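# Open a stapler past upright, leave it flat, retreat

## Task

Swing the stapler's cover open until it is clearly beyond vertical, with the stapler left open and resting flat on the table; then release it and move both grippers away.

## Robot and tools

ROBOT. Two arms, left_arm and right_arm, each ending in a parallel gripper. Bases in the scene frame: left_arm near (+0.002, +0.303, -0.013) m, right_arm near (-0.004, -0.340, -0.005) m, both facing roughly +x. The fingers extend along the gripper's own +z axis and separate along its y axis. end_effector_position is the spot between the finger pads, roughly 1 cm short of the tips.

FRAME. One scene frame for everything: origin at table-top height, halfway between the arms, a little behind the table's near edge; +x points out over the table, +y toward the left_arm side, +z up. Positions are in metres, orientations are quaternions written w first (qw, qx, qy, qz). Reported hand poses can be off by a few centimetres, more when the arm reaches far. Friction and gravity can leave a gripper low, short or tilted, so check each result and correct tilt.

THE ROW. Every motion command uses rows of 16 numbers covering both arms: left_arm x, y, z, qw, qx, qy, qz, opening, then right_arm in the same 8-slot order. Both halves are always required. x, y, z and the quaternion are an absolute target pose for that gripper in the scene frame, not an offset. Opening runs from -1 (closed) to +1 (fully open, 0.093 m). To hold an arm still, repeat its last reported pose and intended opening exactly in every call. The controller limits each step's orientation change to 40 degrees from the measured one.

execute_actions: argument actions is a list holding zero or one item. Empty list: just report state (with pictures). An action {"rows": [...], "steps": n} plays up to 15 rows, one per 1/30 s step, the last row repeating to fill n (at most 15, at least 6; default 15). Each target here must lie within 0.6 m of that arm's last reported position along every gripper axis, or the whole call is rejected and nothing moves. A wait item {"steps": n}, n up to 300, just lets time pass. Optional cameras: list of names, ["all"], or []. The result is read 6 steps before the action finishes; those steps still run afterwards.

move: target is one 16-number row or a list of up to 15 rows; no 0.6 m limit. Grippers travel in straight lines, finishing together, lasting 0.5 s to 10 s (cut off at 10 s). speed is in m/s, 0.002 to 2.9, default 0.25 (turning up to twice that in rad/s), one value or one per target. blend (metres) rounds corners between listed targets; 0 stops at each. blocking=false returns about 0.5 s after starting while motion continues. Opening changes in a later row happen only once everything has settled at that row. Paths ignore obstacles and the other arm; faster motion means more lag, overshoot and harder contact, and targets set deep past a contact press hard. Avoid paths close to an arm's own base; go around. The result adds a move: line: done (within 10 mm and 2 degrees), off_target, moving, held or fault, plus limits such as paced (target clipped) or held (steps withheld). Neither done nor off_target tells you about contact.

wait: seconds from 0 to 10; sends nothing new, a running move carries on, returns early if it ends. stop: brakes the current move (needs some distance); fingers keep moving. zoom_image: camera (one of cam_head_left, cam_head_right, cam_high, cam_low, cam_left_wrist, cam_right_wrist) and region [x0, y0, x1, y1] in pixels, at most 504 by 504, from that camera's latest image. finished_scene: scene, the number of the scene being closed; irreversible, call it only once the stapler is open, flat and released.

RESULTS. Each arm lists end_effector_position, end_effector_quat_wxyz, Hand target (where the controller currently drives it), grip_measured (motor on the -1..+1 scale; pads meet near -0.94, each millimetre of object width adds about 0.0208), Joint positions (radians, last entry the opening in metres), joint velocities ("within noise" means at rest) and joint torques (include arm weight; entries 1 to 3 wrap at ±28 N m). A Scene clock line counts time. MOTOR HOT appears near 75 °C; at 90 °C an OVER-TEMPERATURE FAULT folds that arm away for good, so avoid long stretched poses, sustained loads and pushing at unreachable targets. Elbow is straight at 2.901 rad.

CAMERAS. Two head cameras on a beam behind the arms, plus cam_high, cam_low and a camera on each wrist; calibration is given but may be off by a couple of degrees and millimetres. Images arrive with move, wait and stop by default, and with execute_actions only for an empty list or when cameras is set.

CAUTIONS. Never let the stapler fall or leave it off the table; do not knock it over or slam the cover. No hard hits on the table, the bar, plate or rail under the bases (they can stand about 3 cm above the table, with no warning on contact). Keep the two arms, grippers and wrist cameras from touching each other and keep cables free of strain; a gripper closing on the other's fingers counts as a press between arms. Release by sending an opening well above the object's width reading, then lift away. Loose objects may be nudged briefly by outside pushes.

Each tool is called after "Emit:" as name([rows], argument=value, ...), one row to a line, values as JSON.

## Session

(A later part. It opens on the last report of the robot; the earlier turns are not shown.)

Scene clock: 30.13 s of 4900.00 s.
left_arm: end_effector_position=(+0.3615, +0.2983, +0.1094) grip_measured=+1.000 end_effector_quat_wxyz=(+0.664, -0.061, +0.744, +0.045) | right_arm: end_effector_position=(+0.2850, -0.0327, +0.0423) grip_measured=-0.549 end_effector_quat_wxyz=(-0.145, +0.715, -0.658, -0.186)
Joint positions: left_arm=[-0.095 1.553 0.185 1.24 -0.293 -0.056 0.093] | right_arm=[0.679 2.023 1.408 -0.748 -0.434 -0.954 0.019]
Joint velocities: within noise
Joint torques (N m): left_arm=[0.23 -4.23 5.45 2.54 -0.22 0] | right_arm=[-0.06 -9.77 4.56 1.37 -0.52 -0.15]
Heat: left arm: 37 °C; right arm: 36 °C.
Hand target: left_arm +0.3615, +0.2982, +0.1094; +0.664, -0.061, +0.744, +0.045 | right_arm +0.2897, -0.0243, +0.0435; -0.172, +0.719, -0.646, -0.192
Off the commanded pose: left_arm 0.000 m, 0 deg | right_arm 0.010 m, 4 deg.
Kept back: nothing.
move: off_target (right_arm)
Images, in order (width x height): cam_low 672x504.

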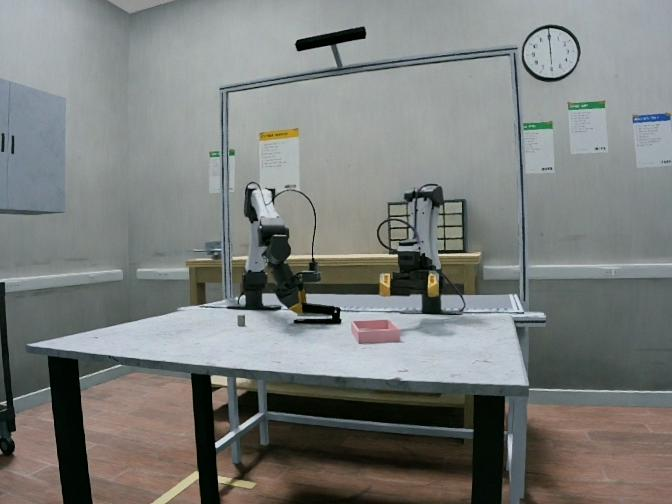

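Emit:
move([
  [0.3615,0.2983,0.1094,0.664,-0.061,0.744,0.045,1,0.290,-0.0245,0.043,0.173,-0.718,0.646,0.192,0.0],
  [0.3615,0.2983,0.1094,0.664,-0.061,0.744,0.045,1,0.289,-0.05,0.095,0.173,-0.718,0.646,0.192,0.1],
  [0.3615,0.2983,0.1094,0.664,-0.061,0.744,0.045,1,0.289,-0.14,0.06,0.384,-0.609,0.548,0.426,0.3],
], speed=0.2)

Emit:
zoom_image(camera="cam_right_wrist", region=[220, 150, 440, 330])

Emit:
zoom_image(camera="cam_low", region=[270, 280, 370, 340])

Scene clock: 35.60 s of 4900.00 s.
left_arm: end_effector_position=(+0.3615, +0.2983, +0.1094) grip_measured=+1.000 end_effector_quat_wxyz=(+0.664, -0.061, +0.744, +0.045) | right_arm: end_effector_position=(+0.2874, -0.1409, +0.0604) grip_measured=+0.298 end_effector_quat_wxyz=(-0.380, +0.613, -0.553, -0.417)
Joint positions: left_arm=[-0.095 1.553 0.185 1.24 -0.293 -0.056 0.093] | right_arm=[0.172 1.958 0.991 -0.532 -1.197 -1.464 0.06]
Joint velocities: within noise
Joint torques (N m): left_arm=[0.24 -4.25 5.45 2.53 -0.23 0] | right_arm=[-0.25 -6.17 5.71 0.35 -0.83 -0.17]
Heat: left arm: 38 °C; right arm: 37 °C.
Hand target: left_arm +0.3615, +0.2982, +0.1094; +0.664, -0.061, +0.744, +0.045 | right_arm +0.2890, -0.1401, +0.0600; -0.384, +0.609, -0.548, -0.426
Off the commanded pose: left_arm 0.000 m, 0 deg | right_arm 0.002 m, 1 deg.
Kept back: nothing.
move: done; target 2's new opening was sent with right_arm's hand 0.023 m and 3 deg from that target
camera_calibration:
cam_right_wrist: T_world_to_cam=[[0.996305, 0.0825601, -0.0236609, -0.271147], [0.0430666, -0.718625, -0.694063, -0.0304887], [-0.0743052, 0.69048, -0.719525, 0.243364], [0, 0, 0, 1]] pos_world=[0.289542, -0.167562, 0.14753]

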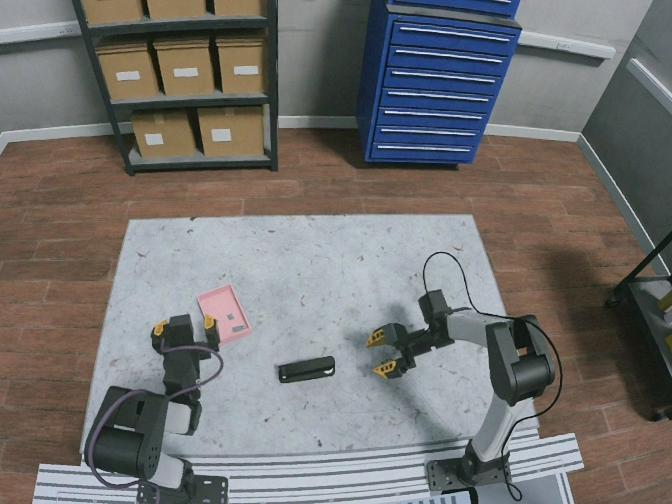

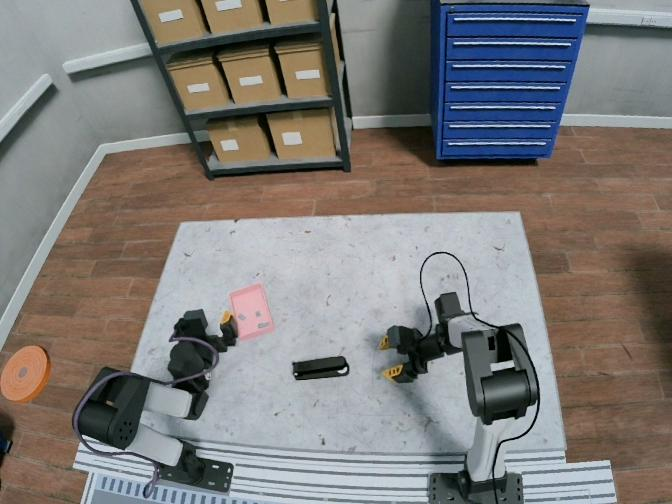

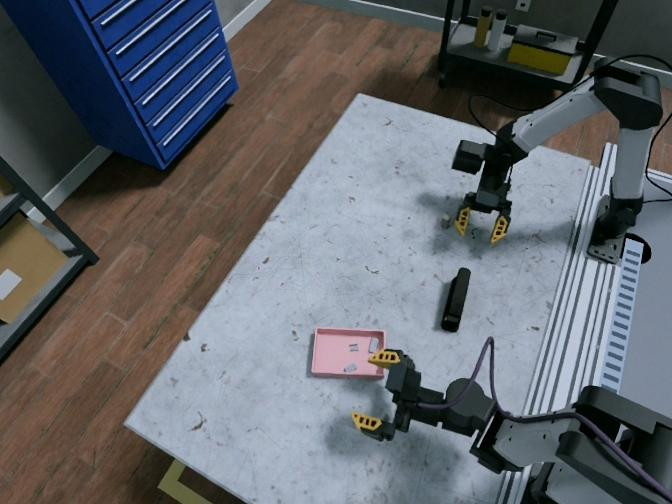

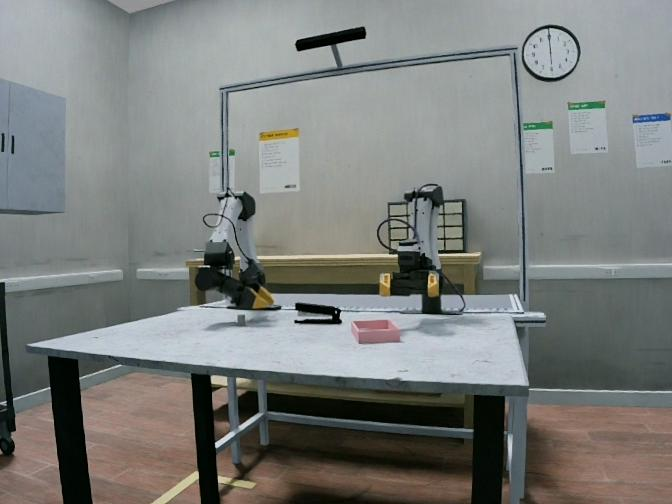

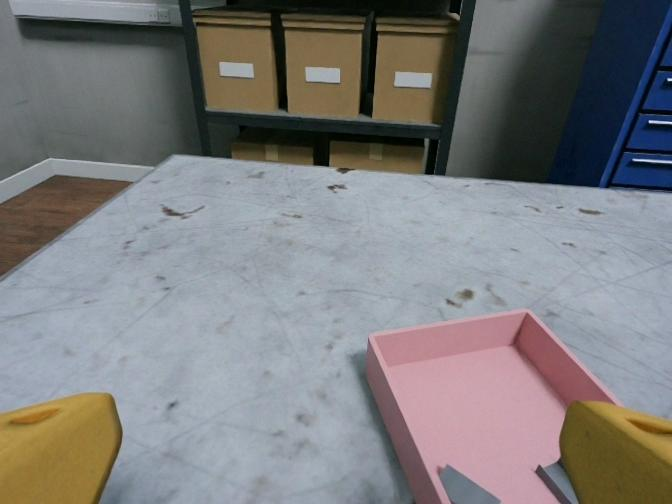

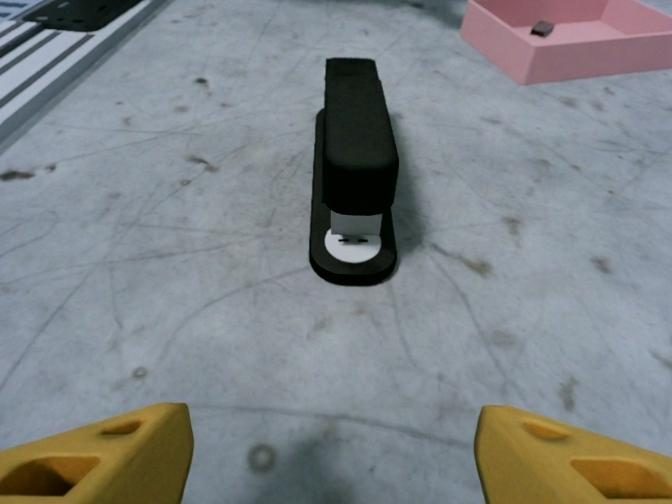

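Scaled by 2.291.

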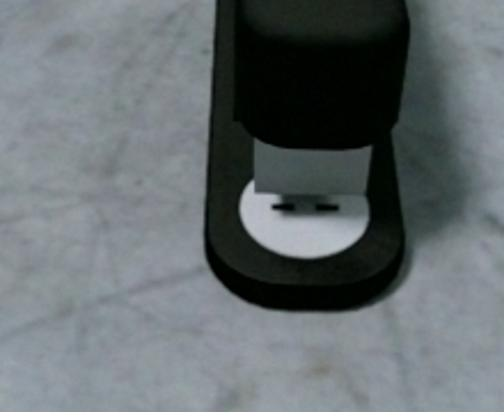

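Scaled by 5.040.

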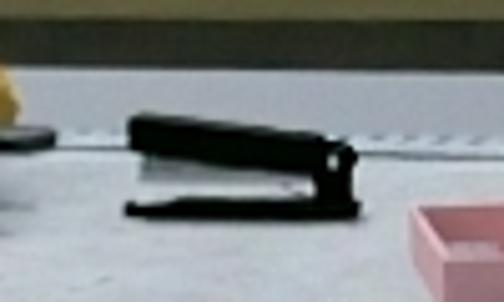

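Emit:
move(target=[0.3615,0.2983,0.1094,0.664,-0.061,0.744,0.045,1,0.288,-0.09,0.025,0.359,-0.627,0.564,0.399,0.4], cameras=["cam_right_wrist","cam_low"])

Emit:
zoom_image(camera="cam_low", region=[240, 260, 370, 350])

Scene clock: 38.20 s of 4900.00 s.
left_arm: end_effector_position=(+0.3615, +0.2983, +0.1094) grip_measured=+1.000 end_effector_quat_wxyz=(+0.664, -0.061, +0.744, +0.045) | right_arm: end_effector_position=(+0.2854, -0.0909, +0.0292) grip_measured=+0.398 end_effector_quat_wxyz=(-0.357, +0.627, -0.562, -0.403)
Joint positions: left_arm=[-0.095 1.553 0.185 1.24 -0.293 -0.056 0.093] | right_arm=[0.339 2.008 0.922 -0.127 -1.105 -1.132 0.064]
Joint velocities: within noise
Joint torques (N m): left_arm=[0.23 -4.27 5.42 2.54 -0.23 0] | right_arm=[0.09 -7.2 4.56 1.11 -0.5 0.01]
Heat: left arm: 38 °C; right arm: 37 °C.
Hand target: left_arm +0.3615, +0.2982, +0.1094; +0.664, -0.061, +0.744, +0.045 | right_arm +0.2879, -0.0900, +0.0251; -0.359, +0.627, -0.564, -0.399
Off the commanded pose: left_arm 0.000 m, 0 deg | right_arm 0.005 m, 1 deg.
Kept back: nothing.
move: done
camera_calibration:
cam_right_wrist: T_world_to_cam=[[0.995024, 0.0937837, -0.0336311, -0.272238], [0.049722, -0.759944, -0.648084, -0.0231393], [-0.0863375, 0.643187, -0.760826, 0.186552], [0, 0, 0, 1]] pos_world=[0.28814, -0.112041, 0.117781]
Images, in order (width x height): cam_low 672x504, cam_right_wrist 672x504.

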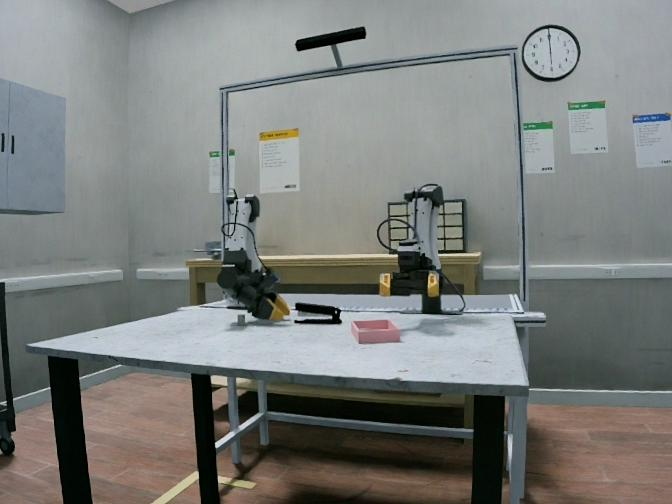

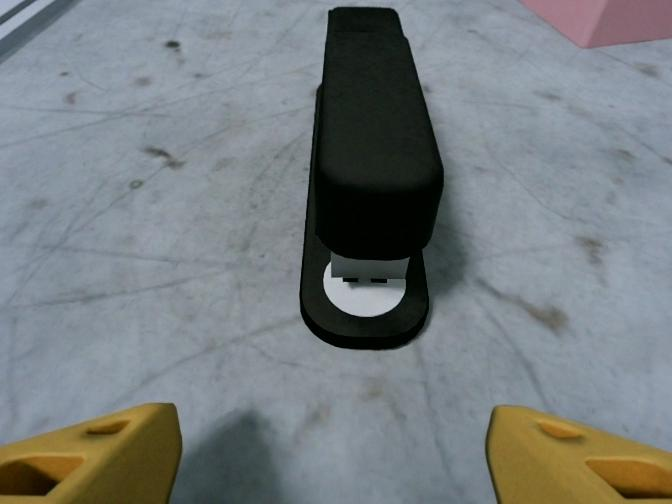

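Scaled by 3.877.

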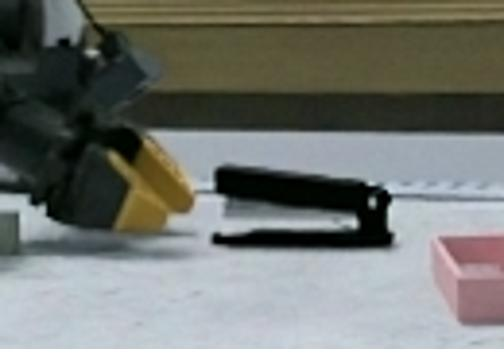

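Emit:
move([
  [0.3615,0.2983,0.1094,0.664,-0.061,0.744,0.045,1,0.291,-0.075,0.022,0.3345,-0.643,0.579,0.3715,0.4],
  [0.3615,0.2983,0.1094,0.664,-0.061,0.744,0.045,1,0.291,-0.034,0.019,0.3345,-0.643,0.579,0.3715,0.4],
], speed=0.1, cameras=["cam_right_wrist","cam_low"])

Emit:
zoom_image(camera="cam_low", region=[240, 260, 370, 350])

Scene clock: 40.30 s of 4900.00 s.
left_arm: end_effector_position=(+0.3615, +0.2983, +0.1094) grip_measured=+1.000 end_effector_quat_wxyz=(+0.664, -0.061, +0.744, +0.045) | right_arm: end_effector_position=(+0.2803, -0.0386, +0.0190) grip_measured=+0.398 end_effector_quat_wxyz=(-0.323, +0.643, -0.581, -0.379)
Joint positions: left_arm=[-0.095 1.553 0.185 1.24 -0.293 -0.056 0.093] | right_arm=[0.509 2.037 0.967 0.002 -0.959 -0.913 0.064]
Joint velocities: within noise
Joint torques (N m): left_arm=[0.24 -4.26 5.44 2.54 -0.23 0] | right_arm=[-0.06 -7.08 7.01 1.41 -0.4 0.02]
Heat: left arm: 38 °C; right arm: 38 °C.
Hand target: left_arm +0.3615, +0.2982, +0.1094; +0.664, -0.061, +0.744, +0.045 | right_arm +0.2907, -0.0343, +0.0193; -0.335, +0.644, -0.579, -0.372
Off the commanded pose: left_arm 0.000 m, 0 deg | right_arm 0.012 m, 2 deg.
Kept back: nothing.
move: off_target (right_arm)
camera_calibration:
cam_right_wrist: T_world_to_cam=[[0.994253, 0.0940526, -0.0511334, -0.271827], [0.0479621, -0.818371, -0.572685, 0.0069777], [-0.0957087, 0.566942, -0.818179, 0.145438], [0, 0, 0, 1]] pos_world=[0.28385, -0.0511785, 0.109091]
Images, in order (width x height): cam_low 672x504, cam_right_wrist 672x504.

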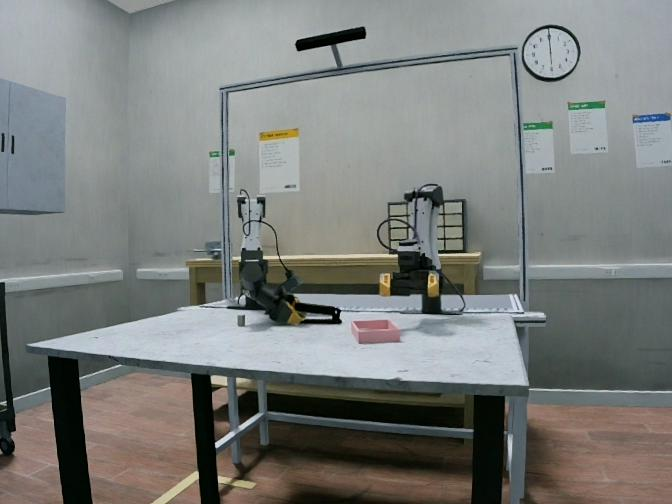

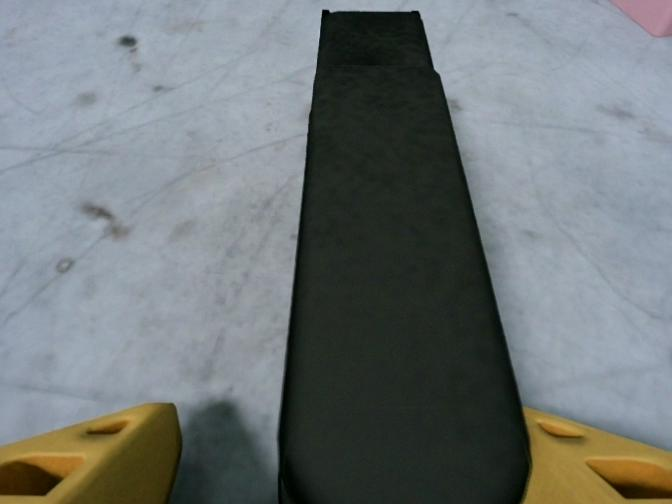

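Scaled by 3.877.

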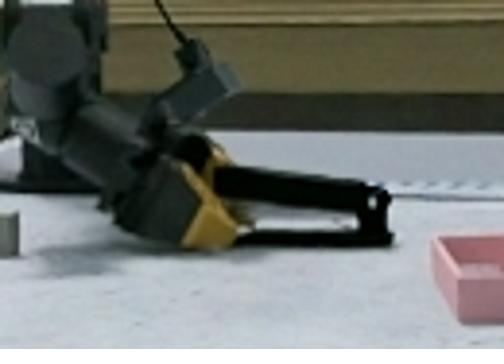

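Emit:
move(target=[0.3615,0.2983,0.1094,0.664,-0.061,0.744,0.045,1,0.297,-0.033,0.018,0.3345,-0.643,0.579,0.3715,0.4], speed=0.1, cameras=["cam_right_wrist"])

Scene clock: 41.23 s of 4900.00 s.
left_arm: end_effector_position=(+0.3615, +0.2983, +0.1094) grip_measured=+1.000 end_effector_quat_wxyz=(+0.664, -0.061, +0.744, +0.045) | right_arm: end_effector_position=(+0.2866, -0.0354, +0.0184) grip_measured=+0.398 end_effector_quat_wxyz=(-0.326, +0.643, -0.580, -0.378)
Joint positions: left_arm=[-0.095 1.553 0.185 1.24 -0.293 -0.056 0.093] | right_arm=[0.509 2.057 0.993 0.004 -0.959 -0.911 0.064]
Joint velocities: within noise
Joint torques (N m): left_arm=[0.21 -4.26 5.44 2.54 -0.22 0] | right_arm=[-0.38 -7.16 7.24 1.27 -0.46 -0.06]
Heat: left arm: 38 °C; right arm: 38 °C.
Hand target: left_arm +0.3615, +0.2982, +0.1094; +0.664, -0.061, +0.744, +0.045 | right_arm +0.2967, -0.0333, +0.0181; -0.335, +0.643, -0.579, -0.372
Off the commanded pose: left_arm 0.000 m, 0 deg | right_arm 0.011 m, 1 deg.
Kept back: nothing.
move: off_target (right_arm)
camera_calibration:
cam_right_wrist: T_world_to_cam=[[0.994669, 0.092747, -0.0450781, -0.278824], [0.0500992, -0.816702, -0.574881, 0.00848194], [-0.0901339, 0.569558, -0.816994, 0.142343], [0, 0, 0, 1]] pos_world=[0.289742, -0.048285, 0.1086]
Images, in order (width x height): cam_right_wrist 672x504.

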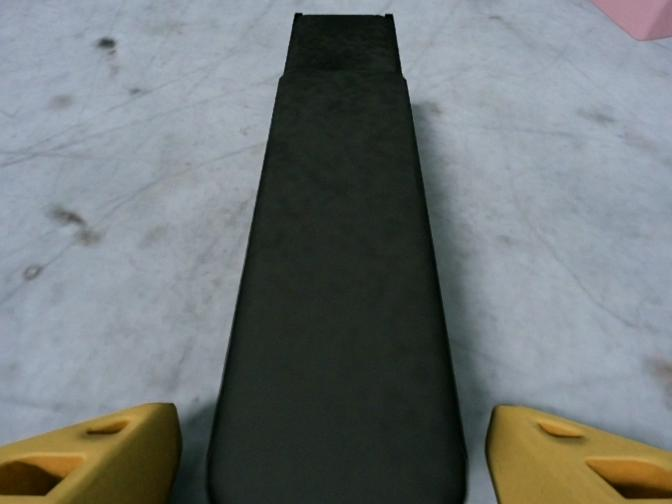

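Emit:
move([
  [0.3615,0.2983,0.1094,0.664,-0.061,0.744,0.045,1,0.297,-0.033,0.016,0.3345,-0.643,0.579,0.3715,0.0],
  [0.3615,0.2983,0.1094,0.664,-0.061,0.744,0.045,1,0.297,-0.033,0.016,0.3345,-0.643,0.579,0.3715,-0.2],
  [0.3615,0.2983,0.1094,0.664,-0.061,0.744,0.045,1,0.297,-0.033,0.016,0.3345,-0.643,0.579,0.3715,-0.45],
], speed=0.1, cameras=["cam_right_wrist","cam_low","cam_high"])

Emit:
zoom_image(camera="cam_low", region=[240, 260, 370, 350])

Scene clock: 44.73 s of 4900.00 s.
left_arm: end_effector_position=(+0.3615, +0.2983, +0.1094) grip_measured=+1.000 end_effector_quat_wxyz=(+0.664, -0.061, +0.744, +0.045) | right_arm: end_effector_position=(+0.2863, -0.0357, +0.0161) grip_measured=-0.360 end_effector_quat_wxyz=(-0.324, +0.643, -0.582, -0.379)
Joint positions: left_arm=[-0.095 1.553 0.185 1.24 -0.293 -0.056 0.093] | right_arm=[0.509 2.063 0.993 0.005 -0.958 -0.911 0.028]
Joint velocities: within noise
Joint torques (N m): left_arm=[0.24 -4.26 5.42 2.54 -0.22 0] | right_arm=[-0.46 -7.23 7.09 1.33 -0.47 -0.05]
Heat: left arm: 39 °C; right arm: 38 °C.
Hand target: left_arm +0.3615, +0.2982, +0.1094; +0.664, -0.061, +0.744, +0.045 | right_arm +0.2967, -0.0333, +0.0162; -0.335, +0.644, -0.579, -0.372
Off the commanded pose: left_arm 0.000 m, 0 deg | right_arm 0.011 m, 2 deg.
Kept back: nothing.
move: off_target (right_arm); target 2's new opening was sent with right_arm's hand 0.011 m and 2 deg from that target; target 3's new opening was sent with right_arm's hand 0.011 m and 2 deg from that target
camera_calibration:
cam_right_wrist: T_world_to_cam=[[0.9945, 0.0921428, -0.0497849, -0.27852], [0.0471701, -0.818481, -0.572594, 0.00761609], [-0.0935084, 0.567096, -0.818326, 0.141383], [0, 0, 0, 1]] pos_world=[0.28985, -0.0482806, 0.106192]
Images, in order (width x height): cam_high 672x504, cam_low 672x504, cam_right_wrist 672x504.

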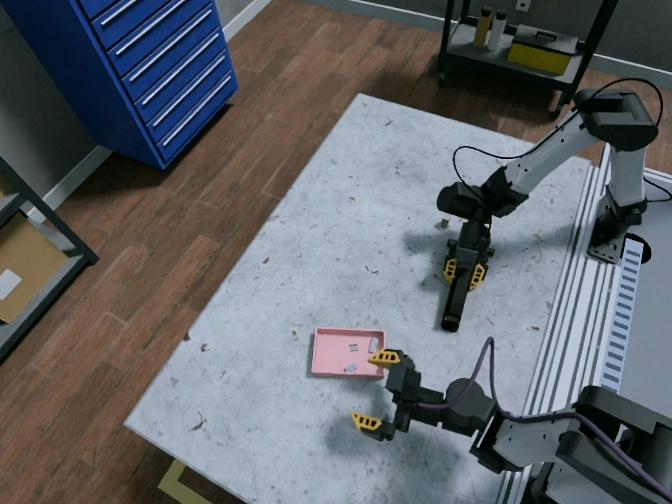

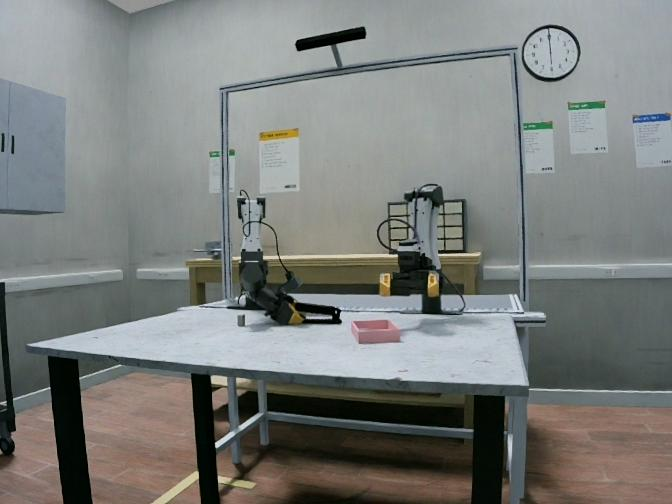

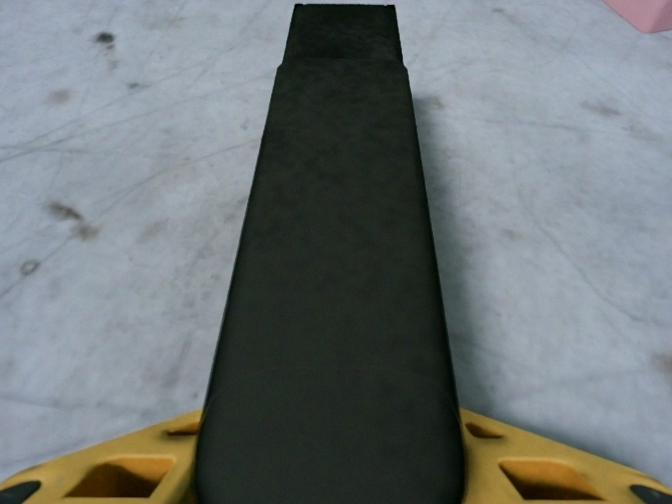

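Scaled by 3.877.

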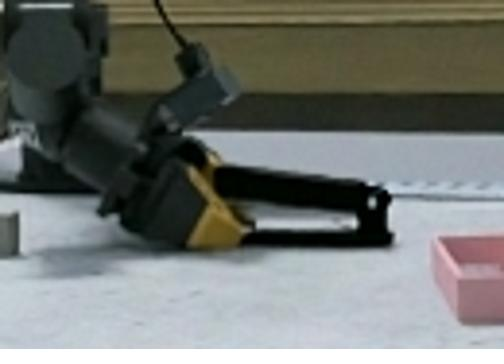

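Emit:
move(target=[0.28,0.14,0.16,0.284,0.618,0.686,-0.256,0.3,0.297,-0.033,0.016,0.3345,-0.643,0.579,0.3715,-0.45])

Scene clock: 49.43 s of 4900.00 s.
left_arm: end_effector_position=(+0.2780, +0.1427, +0.1538) grip_measured=+0.302 end_effector_quat_wxyz=(+0.281, +0.613, +0.693, -0.253) | right_arm: end_effector_position=(+0.2863, -0.0357, +0.0161) grip_measured=-0.346 end_effector_quat_wxyz=(-0.324, +0.643, -0.582, -0.379)
Joint positions: left_arm=[-0.104 1.487 1.168 -1.002 0.748 1.192 0.06] | right_arm=[0.509 2.063 0.993 0.005 -0.958 -0.911 0.029]
Joint velocities: within noise
Joint torques (N m): left_arm=[-0.09 -4.55 10.45 0.68 0.52 0.09] | right_arm=[-0.54 -7.21 7.13 1.32 -0.45 -0.04]
Heat: left arm: 38 °C; right arm: 38 °C.
Hand target: left_arm +0.2799, +0.1401, +0.1599; +0.284, +0.618, +0.687, -0.256 | right_arm +0.2967, -0.0333, +0.0162; -0.335, +0.644, -0.579, -0.372
Off the commanded pose: left_arm 0.007 m, 1 deg | right_arm 0.011 m, 2 deg.
Kept back: nothing.
move: off_target (right_arm)
camera_calibration:
cam_left_wrist: T_world_to_cam=[[-0.991904, -0.12698, 0.00131632, 0.294441], [-0.120547, 0.938294, -0.324149, -0.0146219], [0.0399252, -0.321683, -0.946005, 0.264333], [0, 0, 0, 1]] pos_world=[0.279741, 0.136139, 0.244933]
cam_right_wrist: T_world_to_cam=[[0.9945, 0.0921428, -0.0497849, -0.27852], [0.0471701, -0.818481, -0.572594, 0.00761609], [-0.0935084, 0.567096, -0.818326, 0.141383], [0, 0, 0, 1]] pos_world=[0.28985, -0.0482806, 0.106192]

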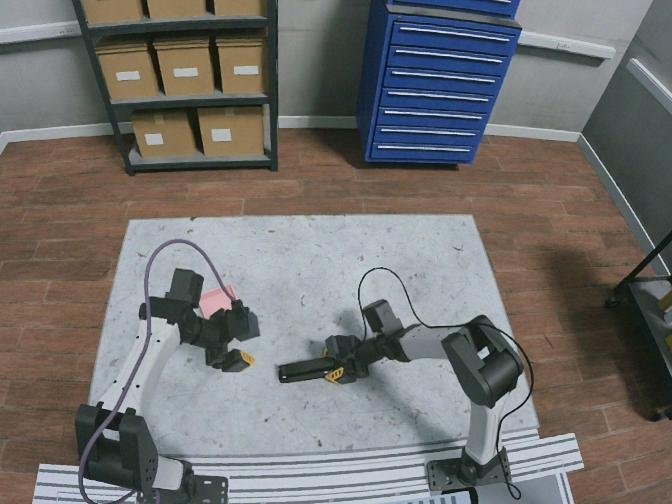

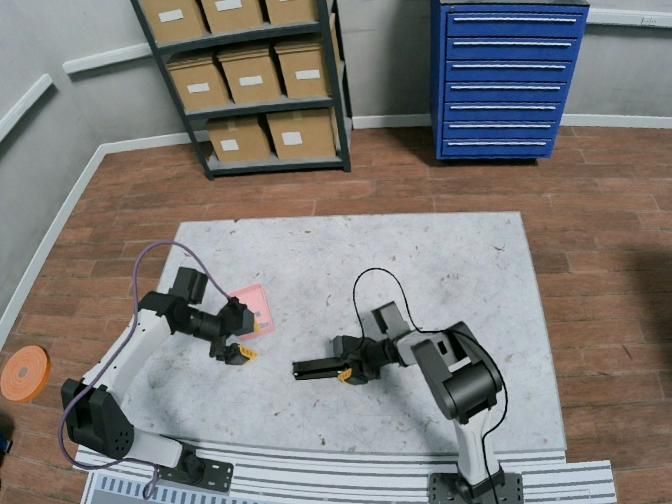

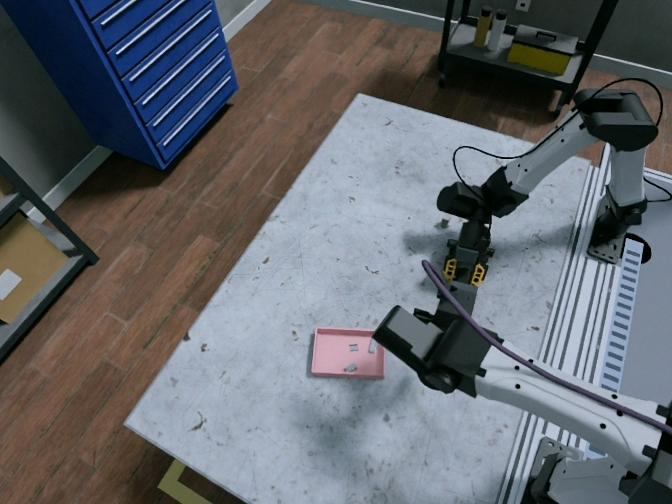

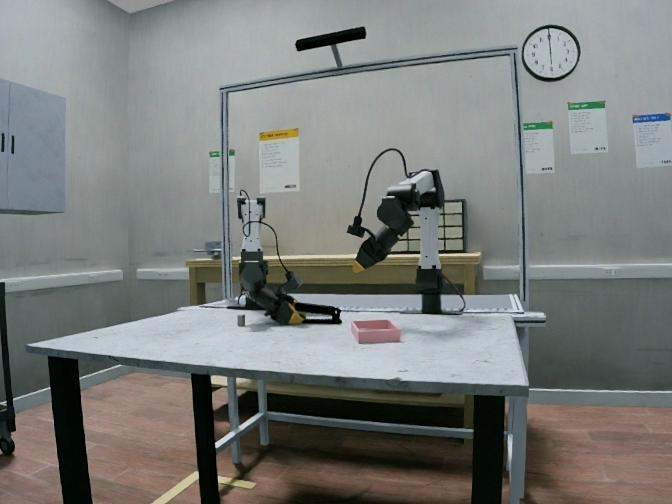

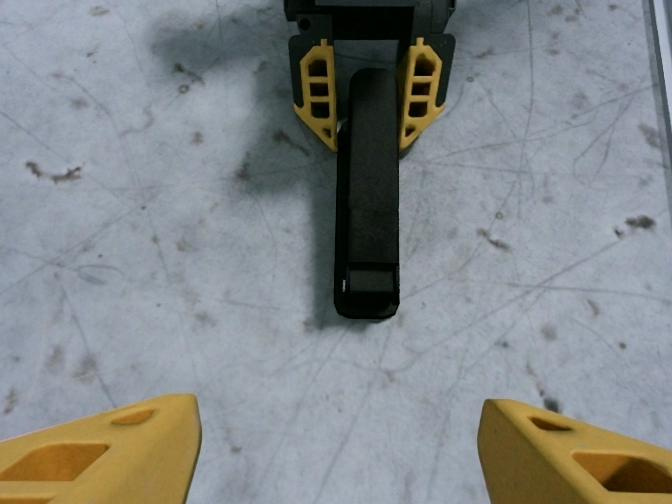

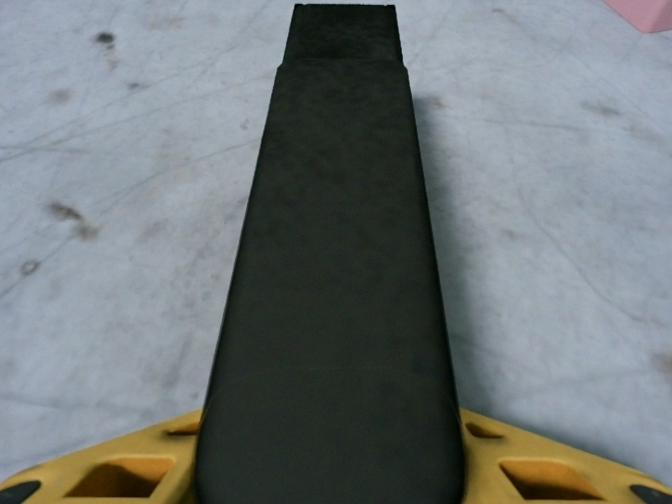

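Emit:
move(target=[0.270,0.070,0.098,0.284,0.618,0.686,-0.256,0.3,0.297,-0.033,0.016,0.3345,-0.643,0.579,0.3715,-0.45], cameras=["cam_left_wrist","cam_low","cam_high","cam_head_left"])

Scene clock: 51.83 s of 4900.00 s.
left_arm: end_effector_position=(+0.2705, +0.0694, +0.1050) grip_measured=+0.302 end_effector_quat_wxyz=(+0.287, +0.619, +0.683, -0.261) | right_arm: end_effector_position=(+0.2863, -0.0357, +0.0161) grip_measured=-0.346 end_effector_quat_wxyz=(-0.324, +0.643, -0.582, -0.379)
Joint positions: left_arm=[-0.359 1.527 0.979 -0.563 0.683 0.894 0.06] | right_arm=[0.509 2.063 0.993 0.005 -0.958 -0.911 0.029]
Joint velocities: within noise
Joint torques (N m): left_arm=[-0.2 -5.5 5.97 1.58 0.17 -0.02] | right_arm=[-0.51 -7.28 7.15 1.32 -0.48 -0.06]
Heat: left arm: 37 °C; right arm: 38 °C.
Hand target: left_arm +0.2699, +0.0700, +0.0981; +0.284, +0.619, +0.686, -0.256 | right_arm +0.2967, -0.0333, +0.0162; -0.335, +0.644, -0.579, -0.372
Off the commanded pose: left_arm 0.007 m, 1 deg | right_arm 0.011 m, 2 deg.
Kept back: nothing.
move: off_target (right_arm)
camera_calibration:
cam_left_wrist: T_world_to_cam=[[-0.994434, -0.105315, -0.003171, 0.277394], [-0.0978329, 0.934118, -0.343297, 0.0335081], [0.0391165, -0.341076, -0.939222, 0.195709], [0, 0, 0, 1]] pos_world=[0.271472, 0.0646651, 0.196197]
Images, in order (width x height): cam_head_left 672x504, cam_high 672x504, cam_low 672x504, cam_left_wrist 672x504.

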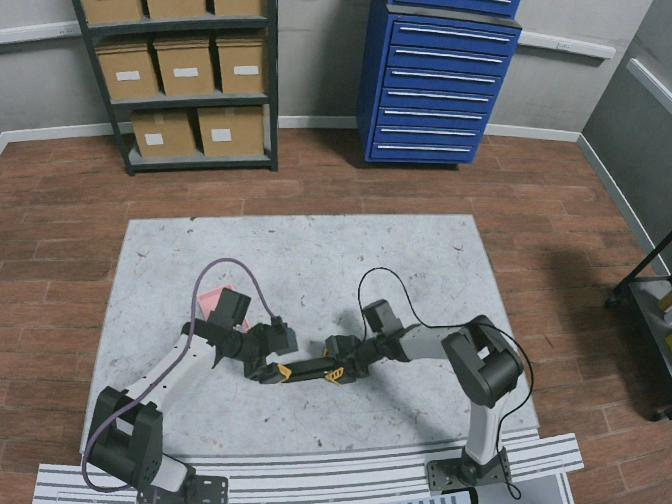

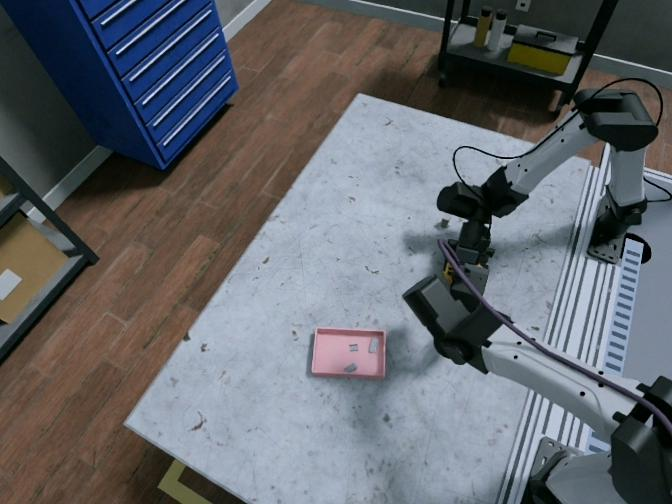

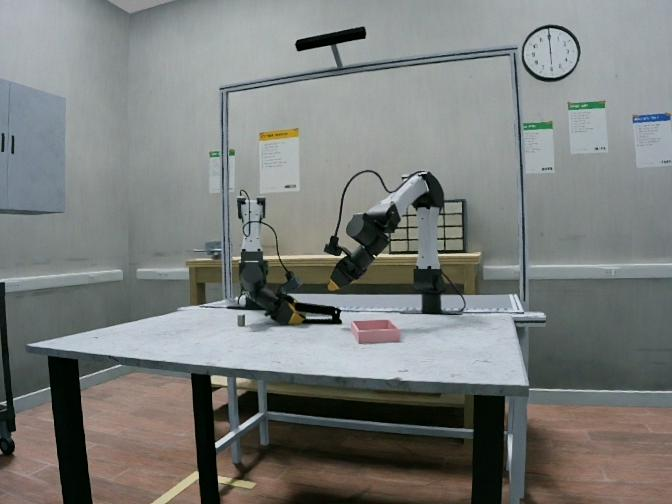

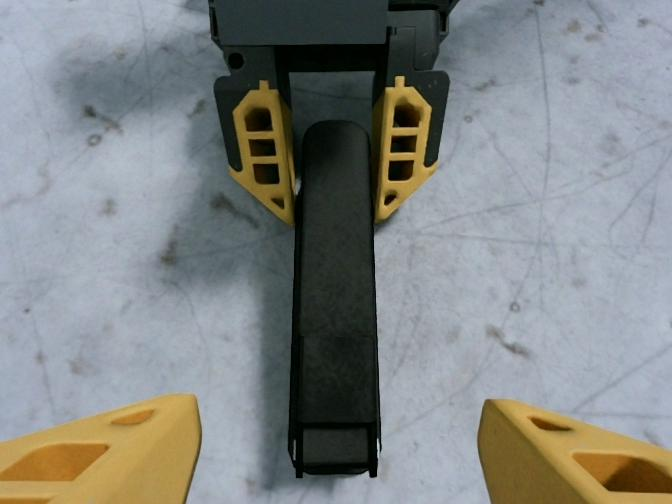

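Emit:
move(target=[0.2745,0.019,0.037,0.284,0.618,0.686,-0.256,0.3,0.297,-0.033,0.016,0.3345,-0.643,0.579,0.3715,-0.45], speed=0.1, cameras=["cam_left_wrist","cam_low","cam_high","cam_head_left"])

Emit:
zoom_image(camera="cam_low", region=[250, 230, 380, 340])

Scene clock: 53.67 s of 4900.00 s.
left_arm: end_effector_position=(+0.2746, +0.0182, +0.0433) grip_measured=+0.302 end_effector_quat_wxyz=(+0.285, +0.619, +0.683, -0.262) | right_arm: end_effector_position=(+0.2863, -0.0357, +0.0161) grip_measured=-0.346 end_effector_quat_wxyz=(-0.324, +0.643, -0.582, -0.379)
Joint positions: left_arm=[-0.507 1.722 0.902 -0.197 0.611 0.733 0.06] | right_arm=[0.509 2.063 0.993 0.005 -0.958 -0.911 0.029]
Joint velocities: within noise
Joint torques (N m): left_arm=[-0.08 -6.42 5.86 1.78 0.08 -0.06] | right_arm=[-0.49 -7.24 7.19 1.33 -0.47 -0.05]
Heat: left arm: 37 °C; right arm: 38 °C.
Hand target: left_arm +0.2745, +0.0191, +0.0371; +0.284, +0.619, +0.686, -0.256 | right_arm +0.2967, -0.0333, +0.0162; -0.335, +0.644, -0.579, -0.372
Off the commanded pose: left_arm 0.006 m, 1 deg | right_arm 0.011 m, 2 deg.
Kept back: nothing.
move: off_target (right_arm)
camera_calibration:
cam_left_wrist: T_world_to_cam=[[-0.994601, -0.103773, -0.000446894, 0.275827], [-0.0973963, 0.934949, -0.341152, 0.0603562], [0.0358204, -0.339267, -0.940008, 0.121048], [0, 0, 0, 1]] pos_world=[0.27588, 0.0132612, 0.1345]
Images, in order (width x height): cam_head_left 672x504, cam_high 672x504, cam_low 672x504, cam_left_wrist 672x504.

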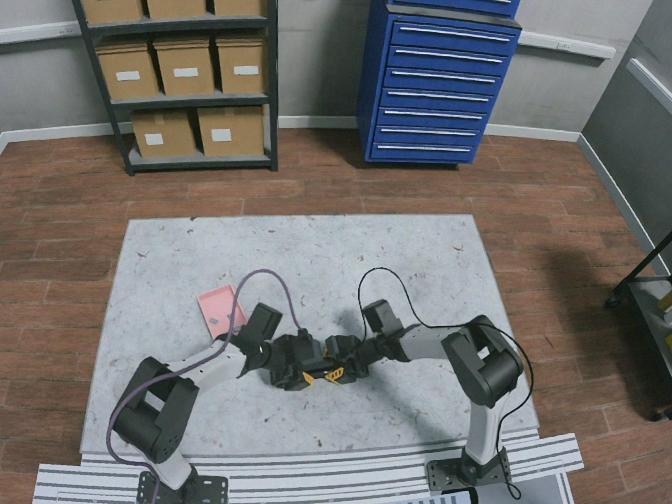

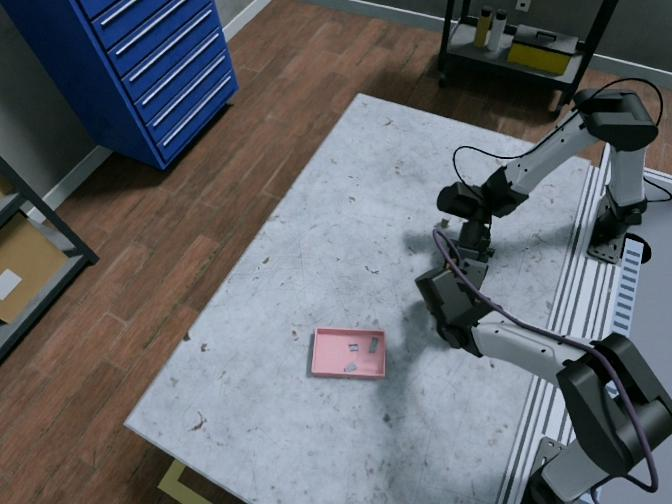

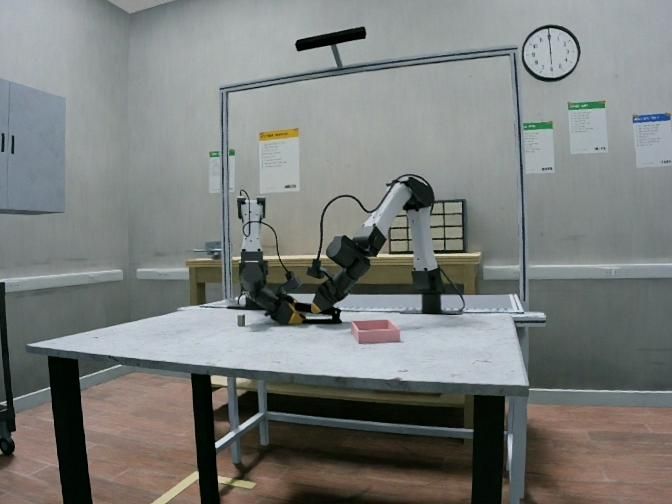

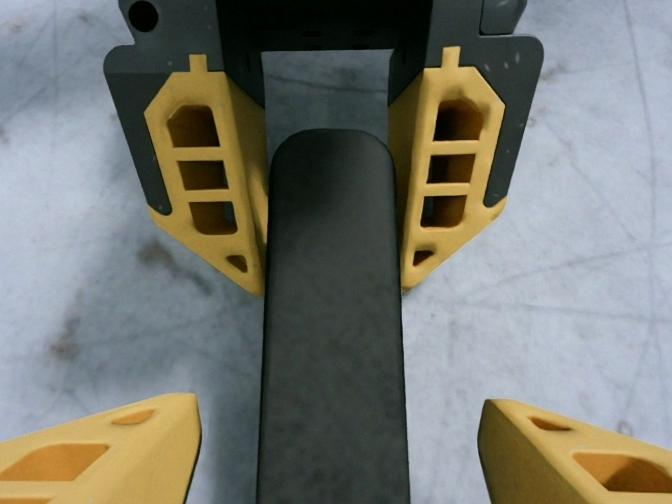

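Scaled by 3.877.

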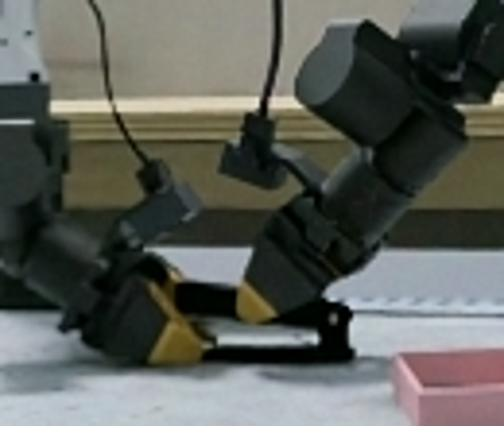

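Emit:
move([
  [0.2745,0.019,0.037,0.284,0.618,0.686,-0.256,-0.2,0.297,-0.033,0.016,0.3345,-0.643,0.579,0.3715,-0.45],
  [0.2745,0.019,0.037,0.284,0.618,0.686,-0.256,-0.4,0.297,-0.033,0.016,0.3345,-0.643,0.579,0.3715,-0.45],
  [0.2745,0.019,0.037,0.284,0.618,0.686,-0.256,-0.62,0.297,-0.033,0.016,0.3345,-0.643,0.579,0.3715,-0.45],
], speed=0.1, cameras=["cam_left_wrist"])

Scene clock: 57.10 s of 4900.00 s.
left_arm: end_effector_position=(+0.2758, +0.0181, +0.0435) grip_measured=-0.548 end_effector_quat_wxyz=(+0.286, +0.617, +0.686, -0.260) | right_arm: end_effector_position=(+0.2863, -0.0357, +0.0161) grip_measured=-0.346 end_effector_quat_wxyz=(-0.323, +0.642, -0.583, -0.379)
Joint positions: left_arm=[-0.507 1.722 0.902 -0.193 0.607 0.724 0.019] | right_arm=[0.509 2.063 0.993 0.005 -0.958 -0.907 0.029]
Joint velocities: within noise
Joint torques (N m): left_arm=[-0.09 -6.42 5.89 1.76 0.13 0.02] | right_arm=[-0.53 -7.28 7.06 1.31 -0.46 -0.07]
Heat: left arm: 36 °C; right arm: 38 °C.
Hand target: left_arm +0.2745, +0.0191, +0.0371; +0.284, +0.618, +0.686, -0.256 | right_arm +0.2967, -0.0333, +0.0162; -0.335, +0.644, -0.579, -0.372
Off the commanded pose: left_arm 0.007 m, 1 deg | right_arm 0.011 m, 2 deg.
Kept back: nothing.
move: off_target (right_arm)
camera_calibration:
cam_left_wrist: T_world_to_cam=[[-0.993702, -0.112059, -0.0000351524, 0.276799], [-0.105326, 0.93411, -0.341093, 0.0628307], [0.0382553, -0.338941, -0.94003, 0.120485], [0, 0, 0, 1]] pos_world=[0.277065, 0.0131642, 0.1347]
Images, in order (width x height): cam_left_wrist 672x504.

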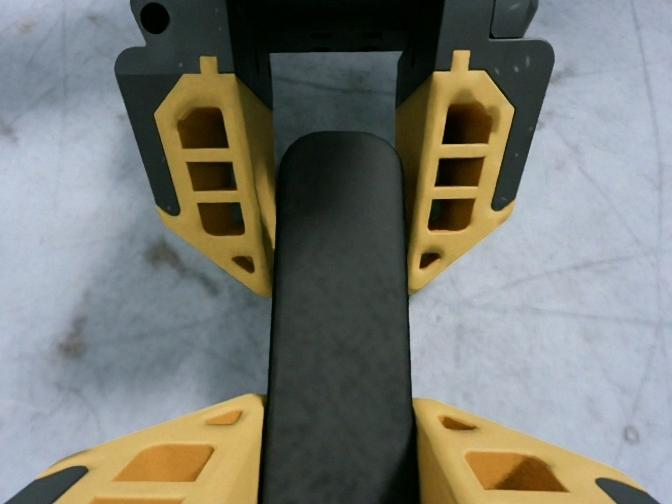

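Emit:
move(target=[0.2747,0.0233,0.0586,0.3715,0.579,0.643,-0.3345,-0.62,0.297,-0.033,0.016,0.3345,-0.643,0.579,0.3715,-0.45], speed=0.06, cameras=["cam_low"])

Emit:
zoom_image(camera="cam_low", region=[250, 230, 380, 340])

Scene clock: 60.00 s of 4900.00 s.
left_arm: end_effector_position=(+0.2754, +0.0215, +0.0549) grip_measured=-0.543 end_effector_quat_wxyz=(+0.363, +0.581, +0.649, -0.330) | right_arm: end_effector_position=(+0.2864, -0.0357, +0.0161) grip_measured=-0.346 end_effector_quat_wxyz=(-0.322, +0.640, -0.585, -0.380)
Joint positions: left_arm=[-0.435 1.701 0.739 0.134 0.797 0.645 0.019] | right_arm=[0.509 2.063 0.993 0.005 -0.958 -0.9 0.029]
Joint velocities: within noise
Joint torques (N m): left_arm=[1.18 -7.54 5.37 2.04 0.47 -0.01] | right_arm=[-0.49 -7.25 7.13 1.32 -0.48 -0.15]
Heat: left arm: 36 °C; right arm: 39 °C.
Hand target: left_arm +0.2747, +0.0233, +0.0586; +0.371, +0.580, +0.643, -0.335 | right_arm +0.2967, -0.0332, +0.0162; -0.335, +0.644, -0.579, -0.372
Off the commanded pose: left_arm 0.004 m, 1 deg | right_arm 0.011 m, 2 deg.
Kept back: nothing.
move: off_target (right_arm)
Images, in order (width x height): cam_low 672x504.

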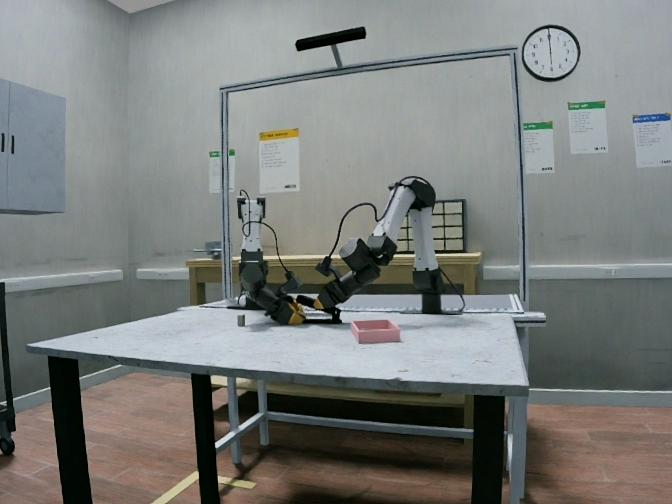

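Scaled by 3.877.

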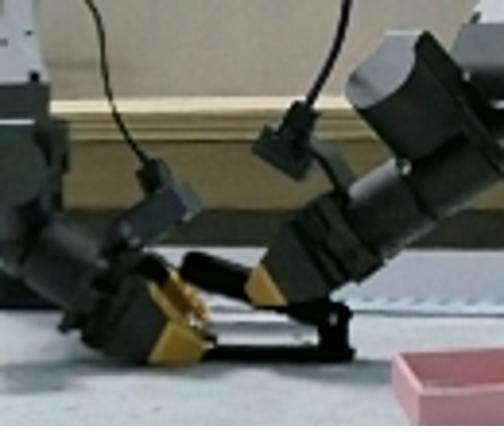

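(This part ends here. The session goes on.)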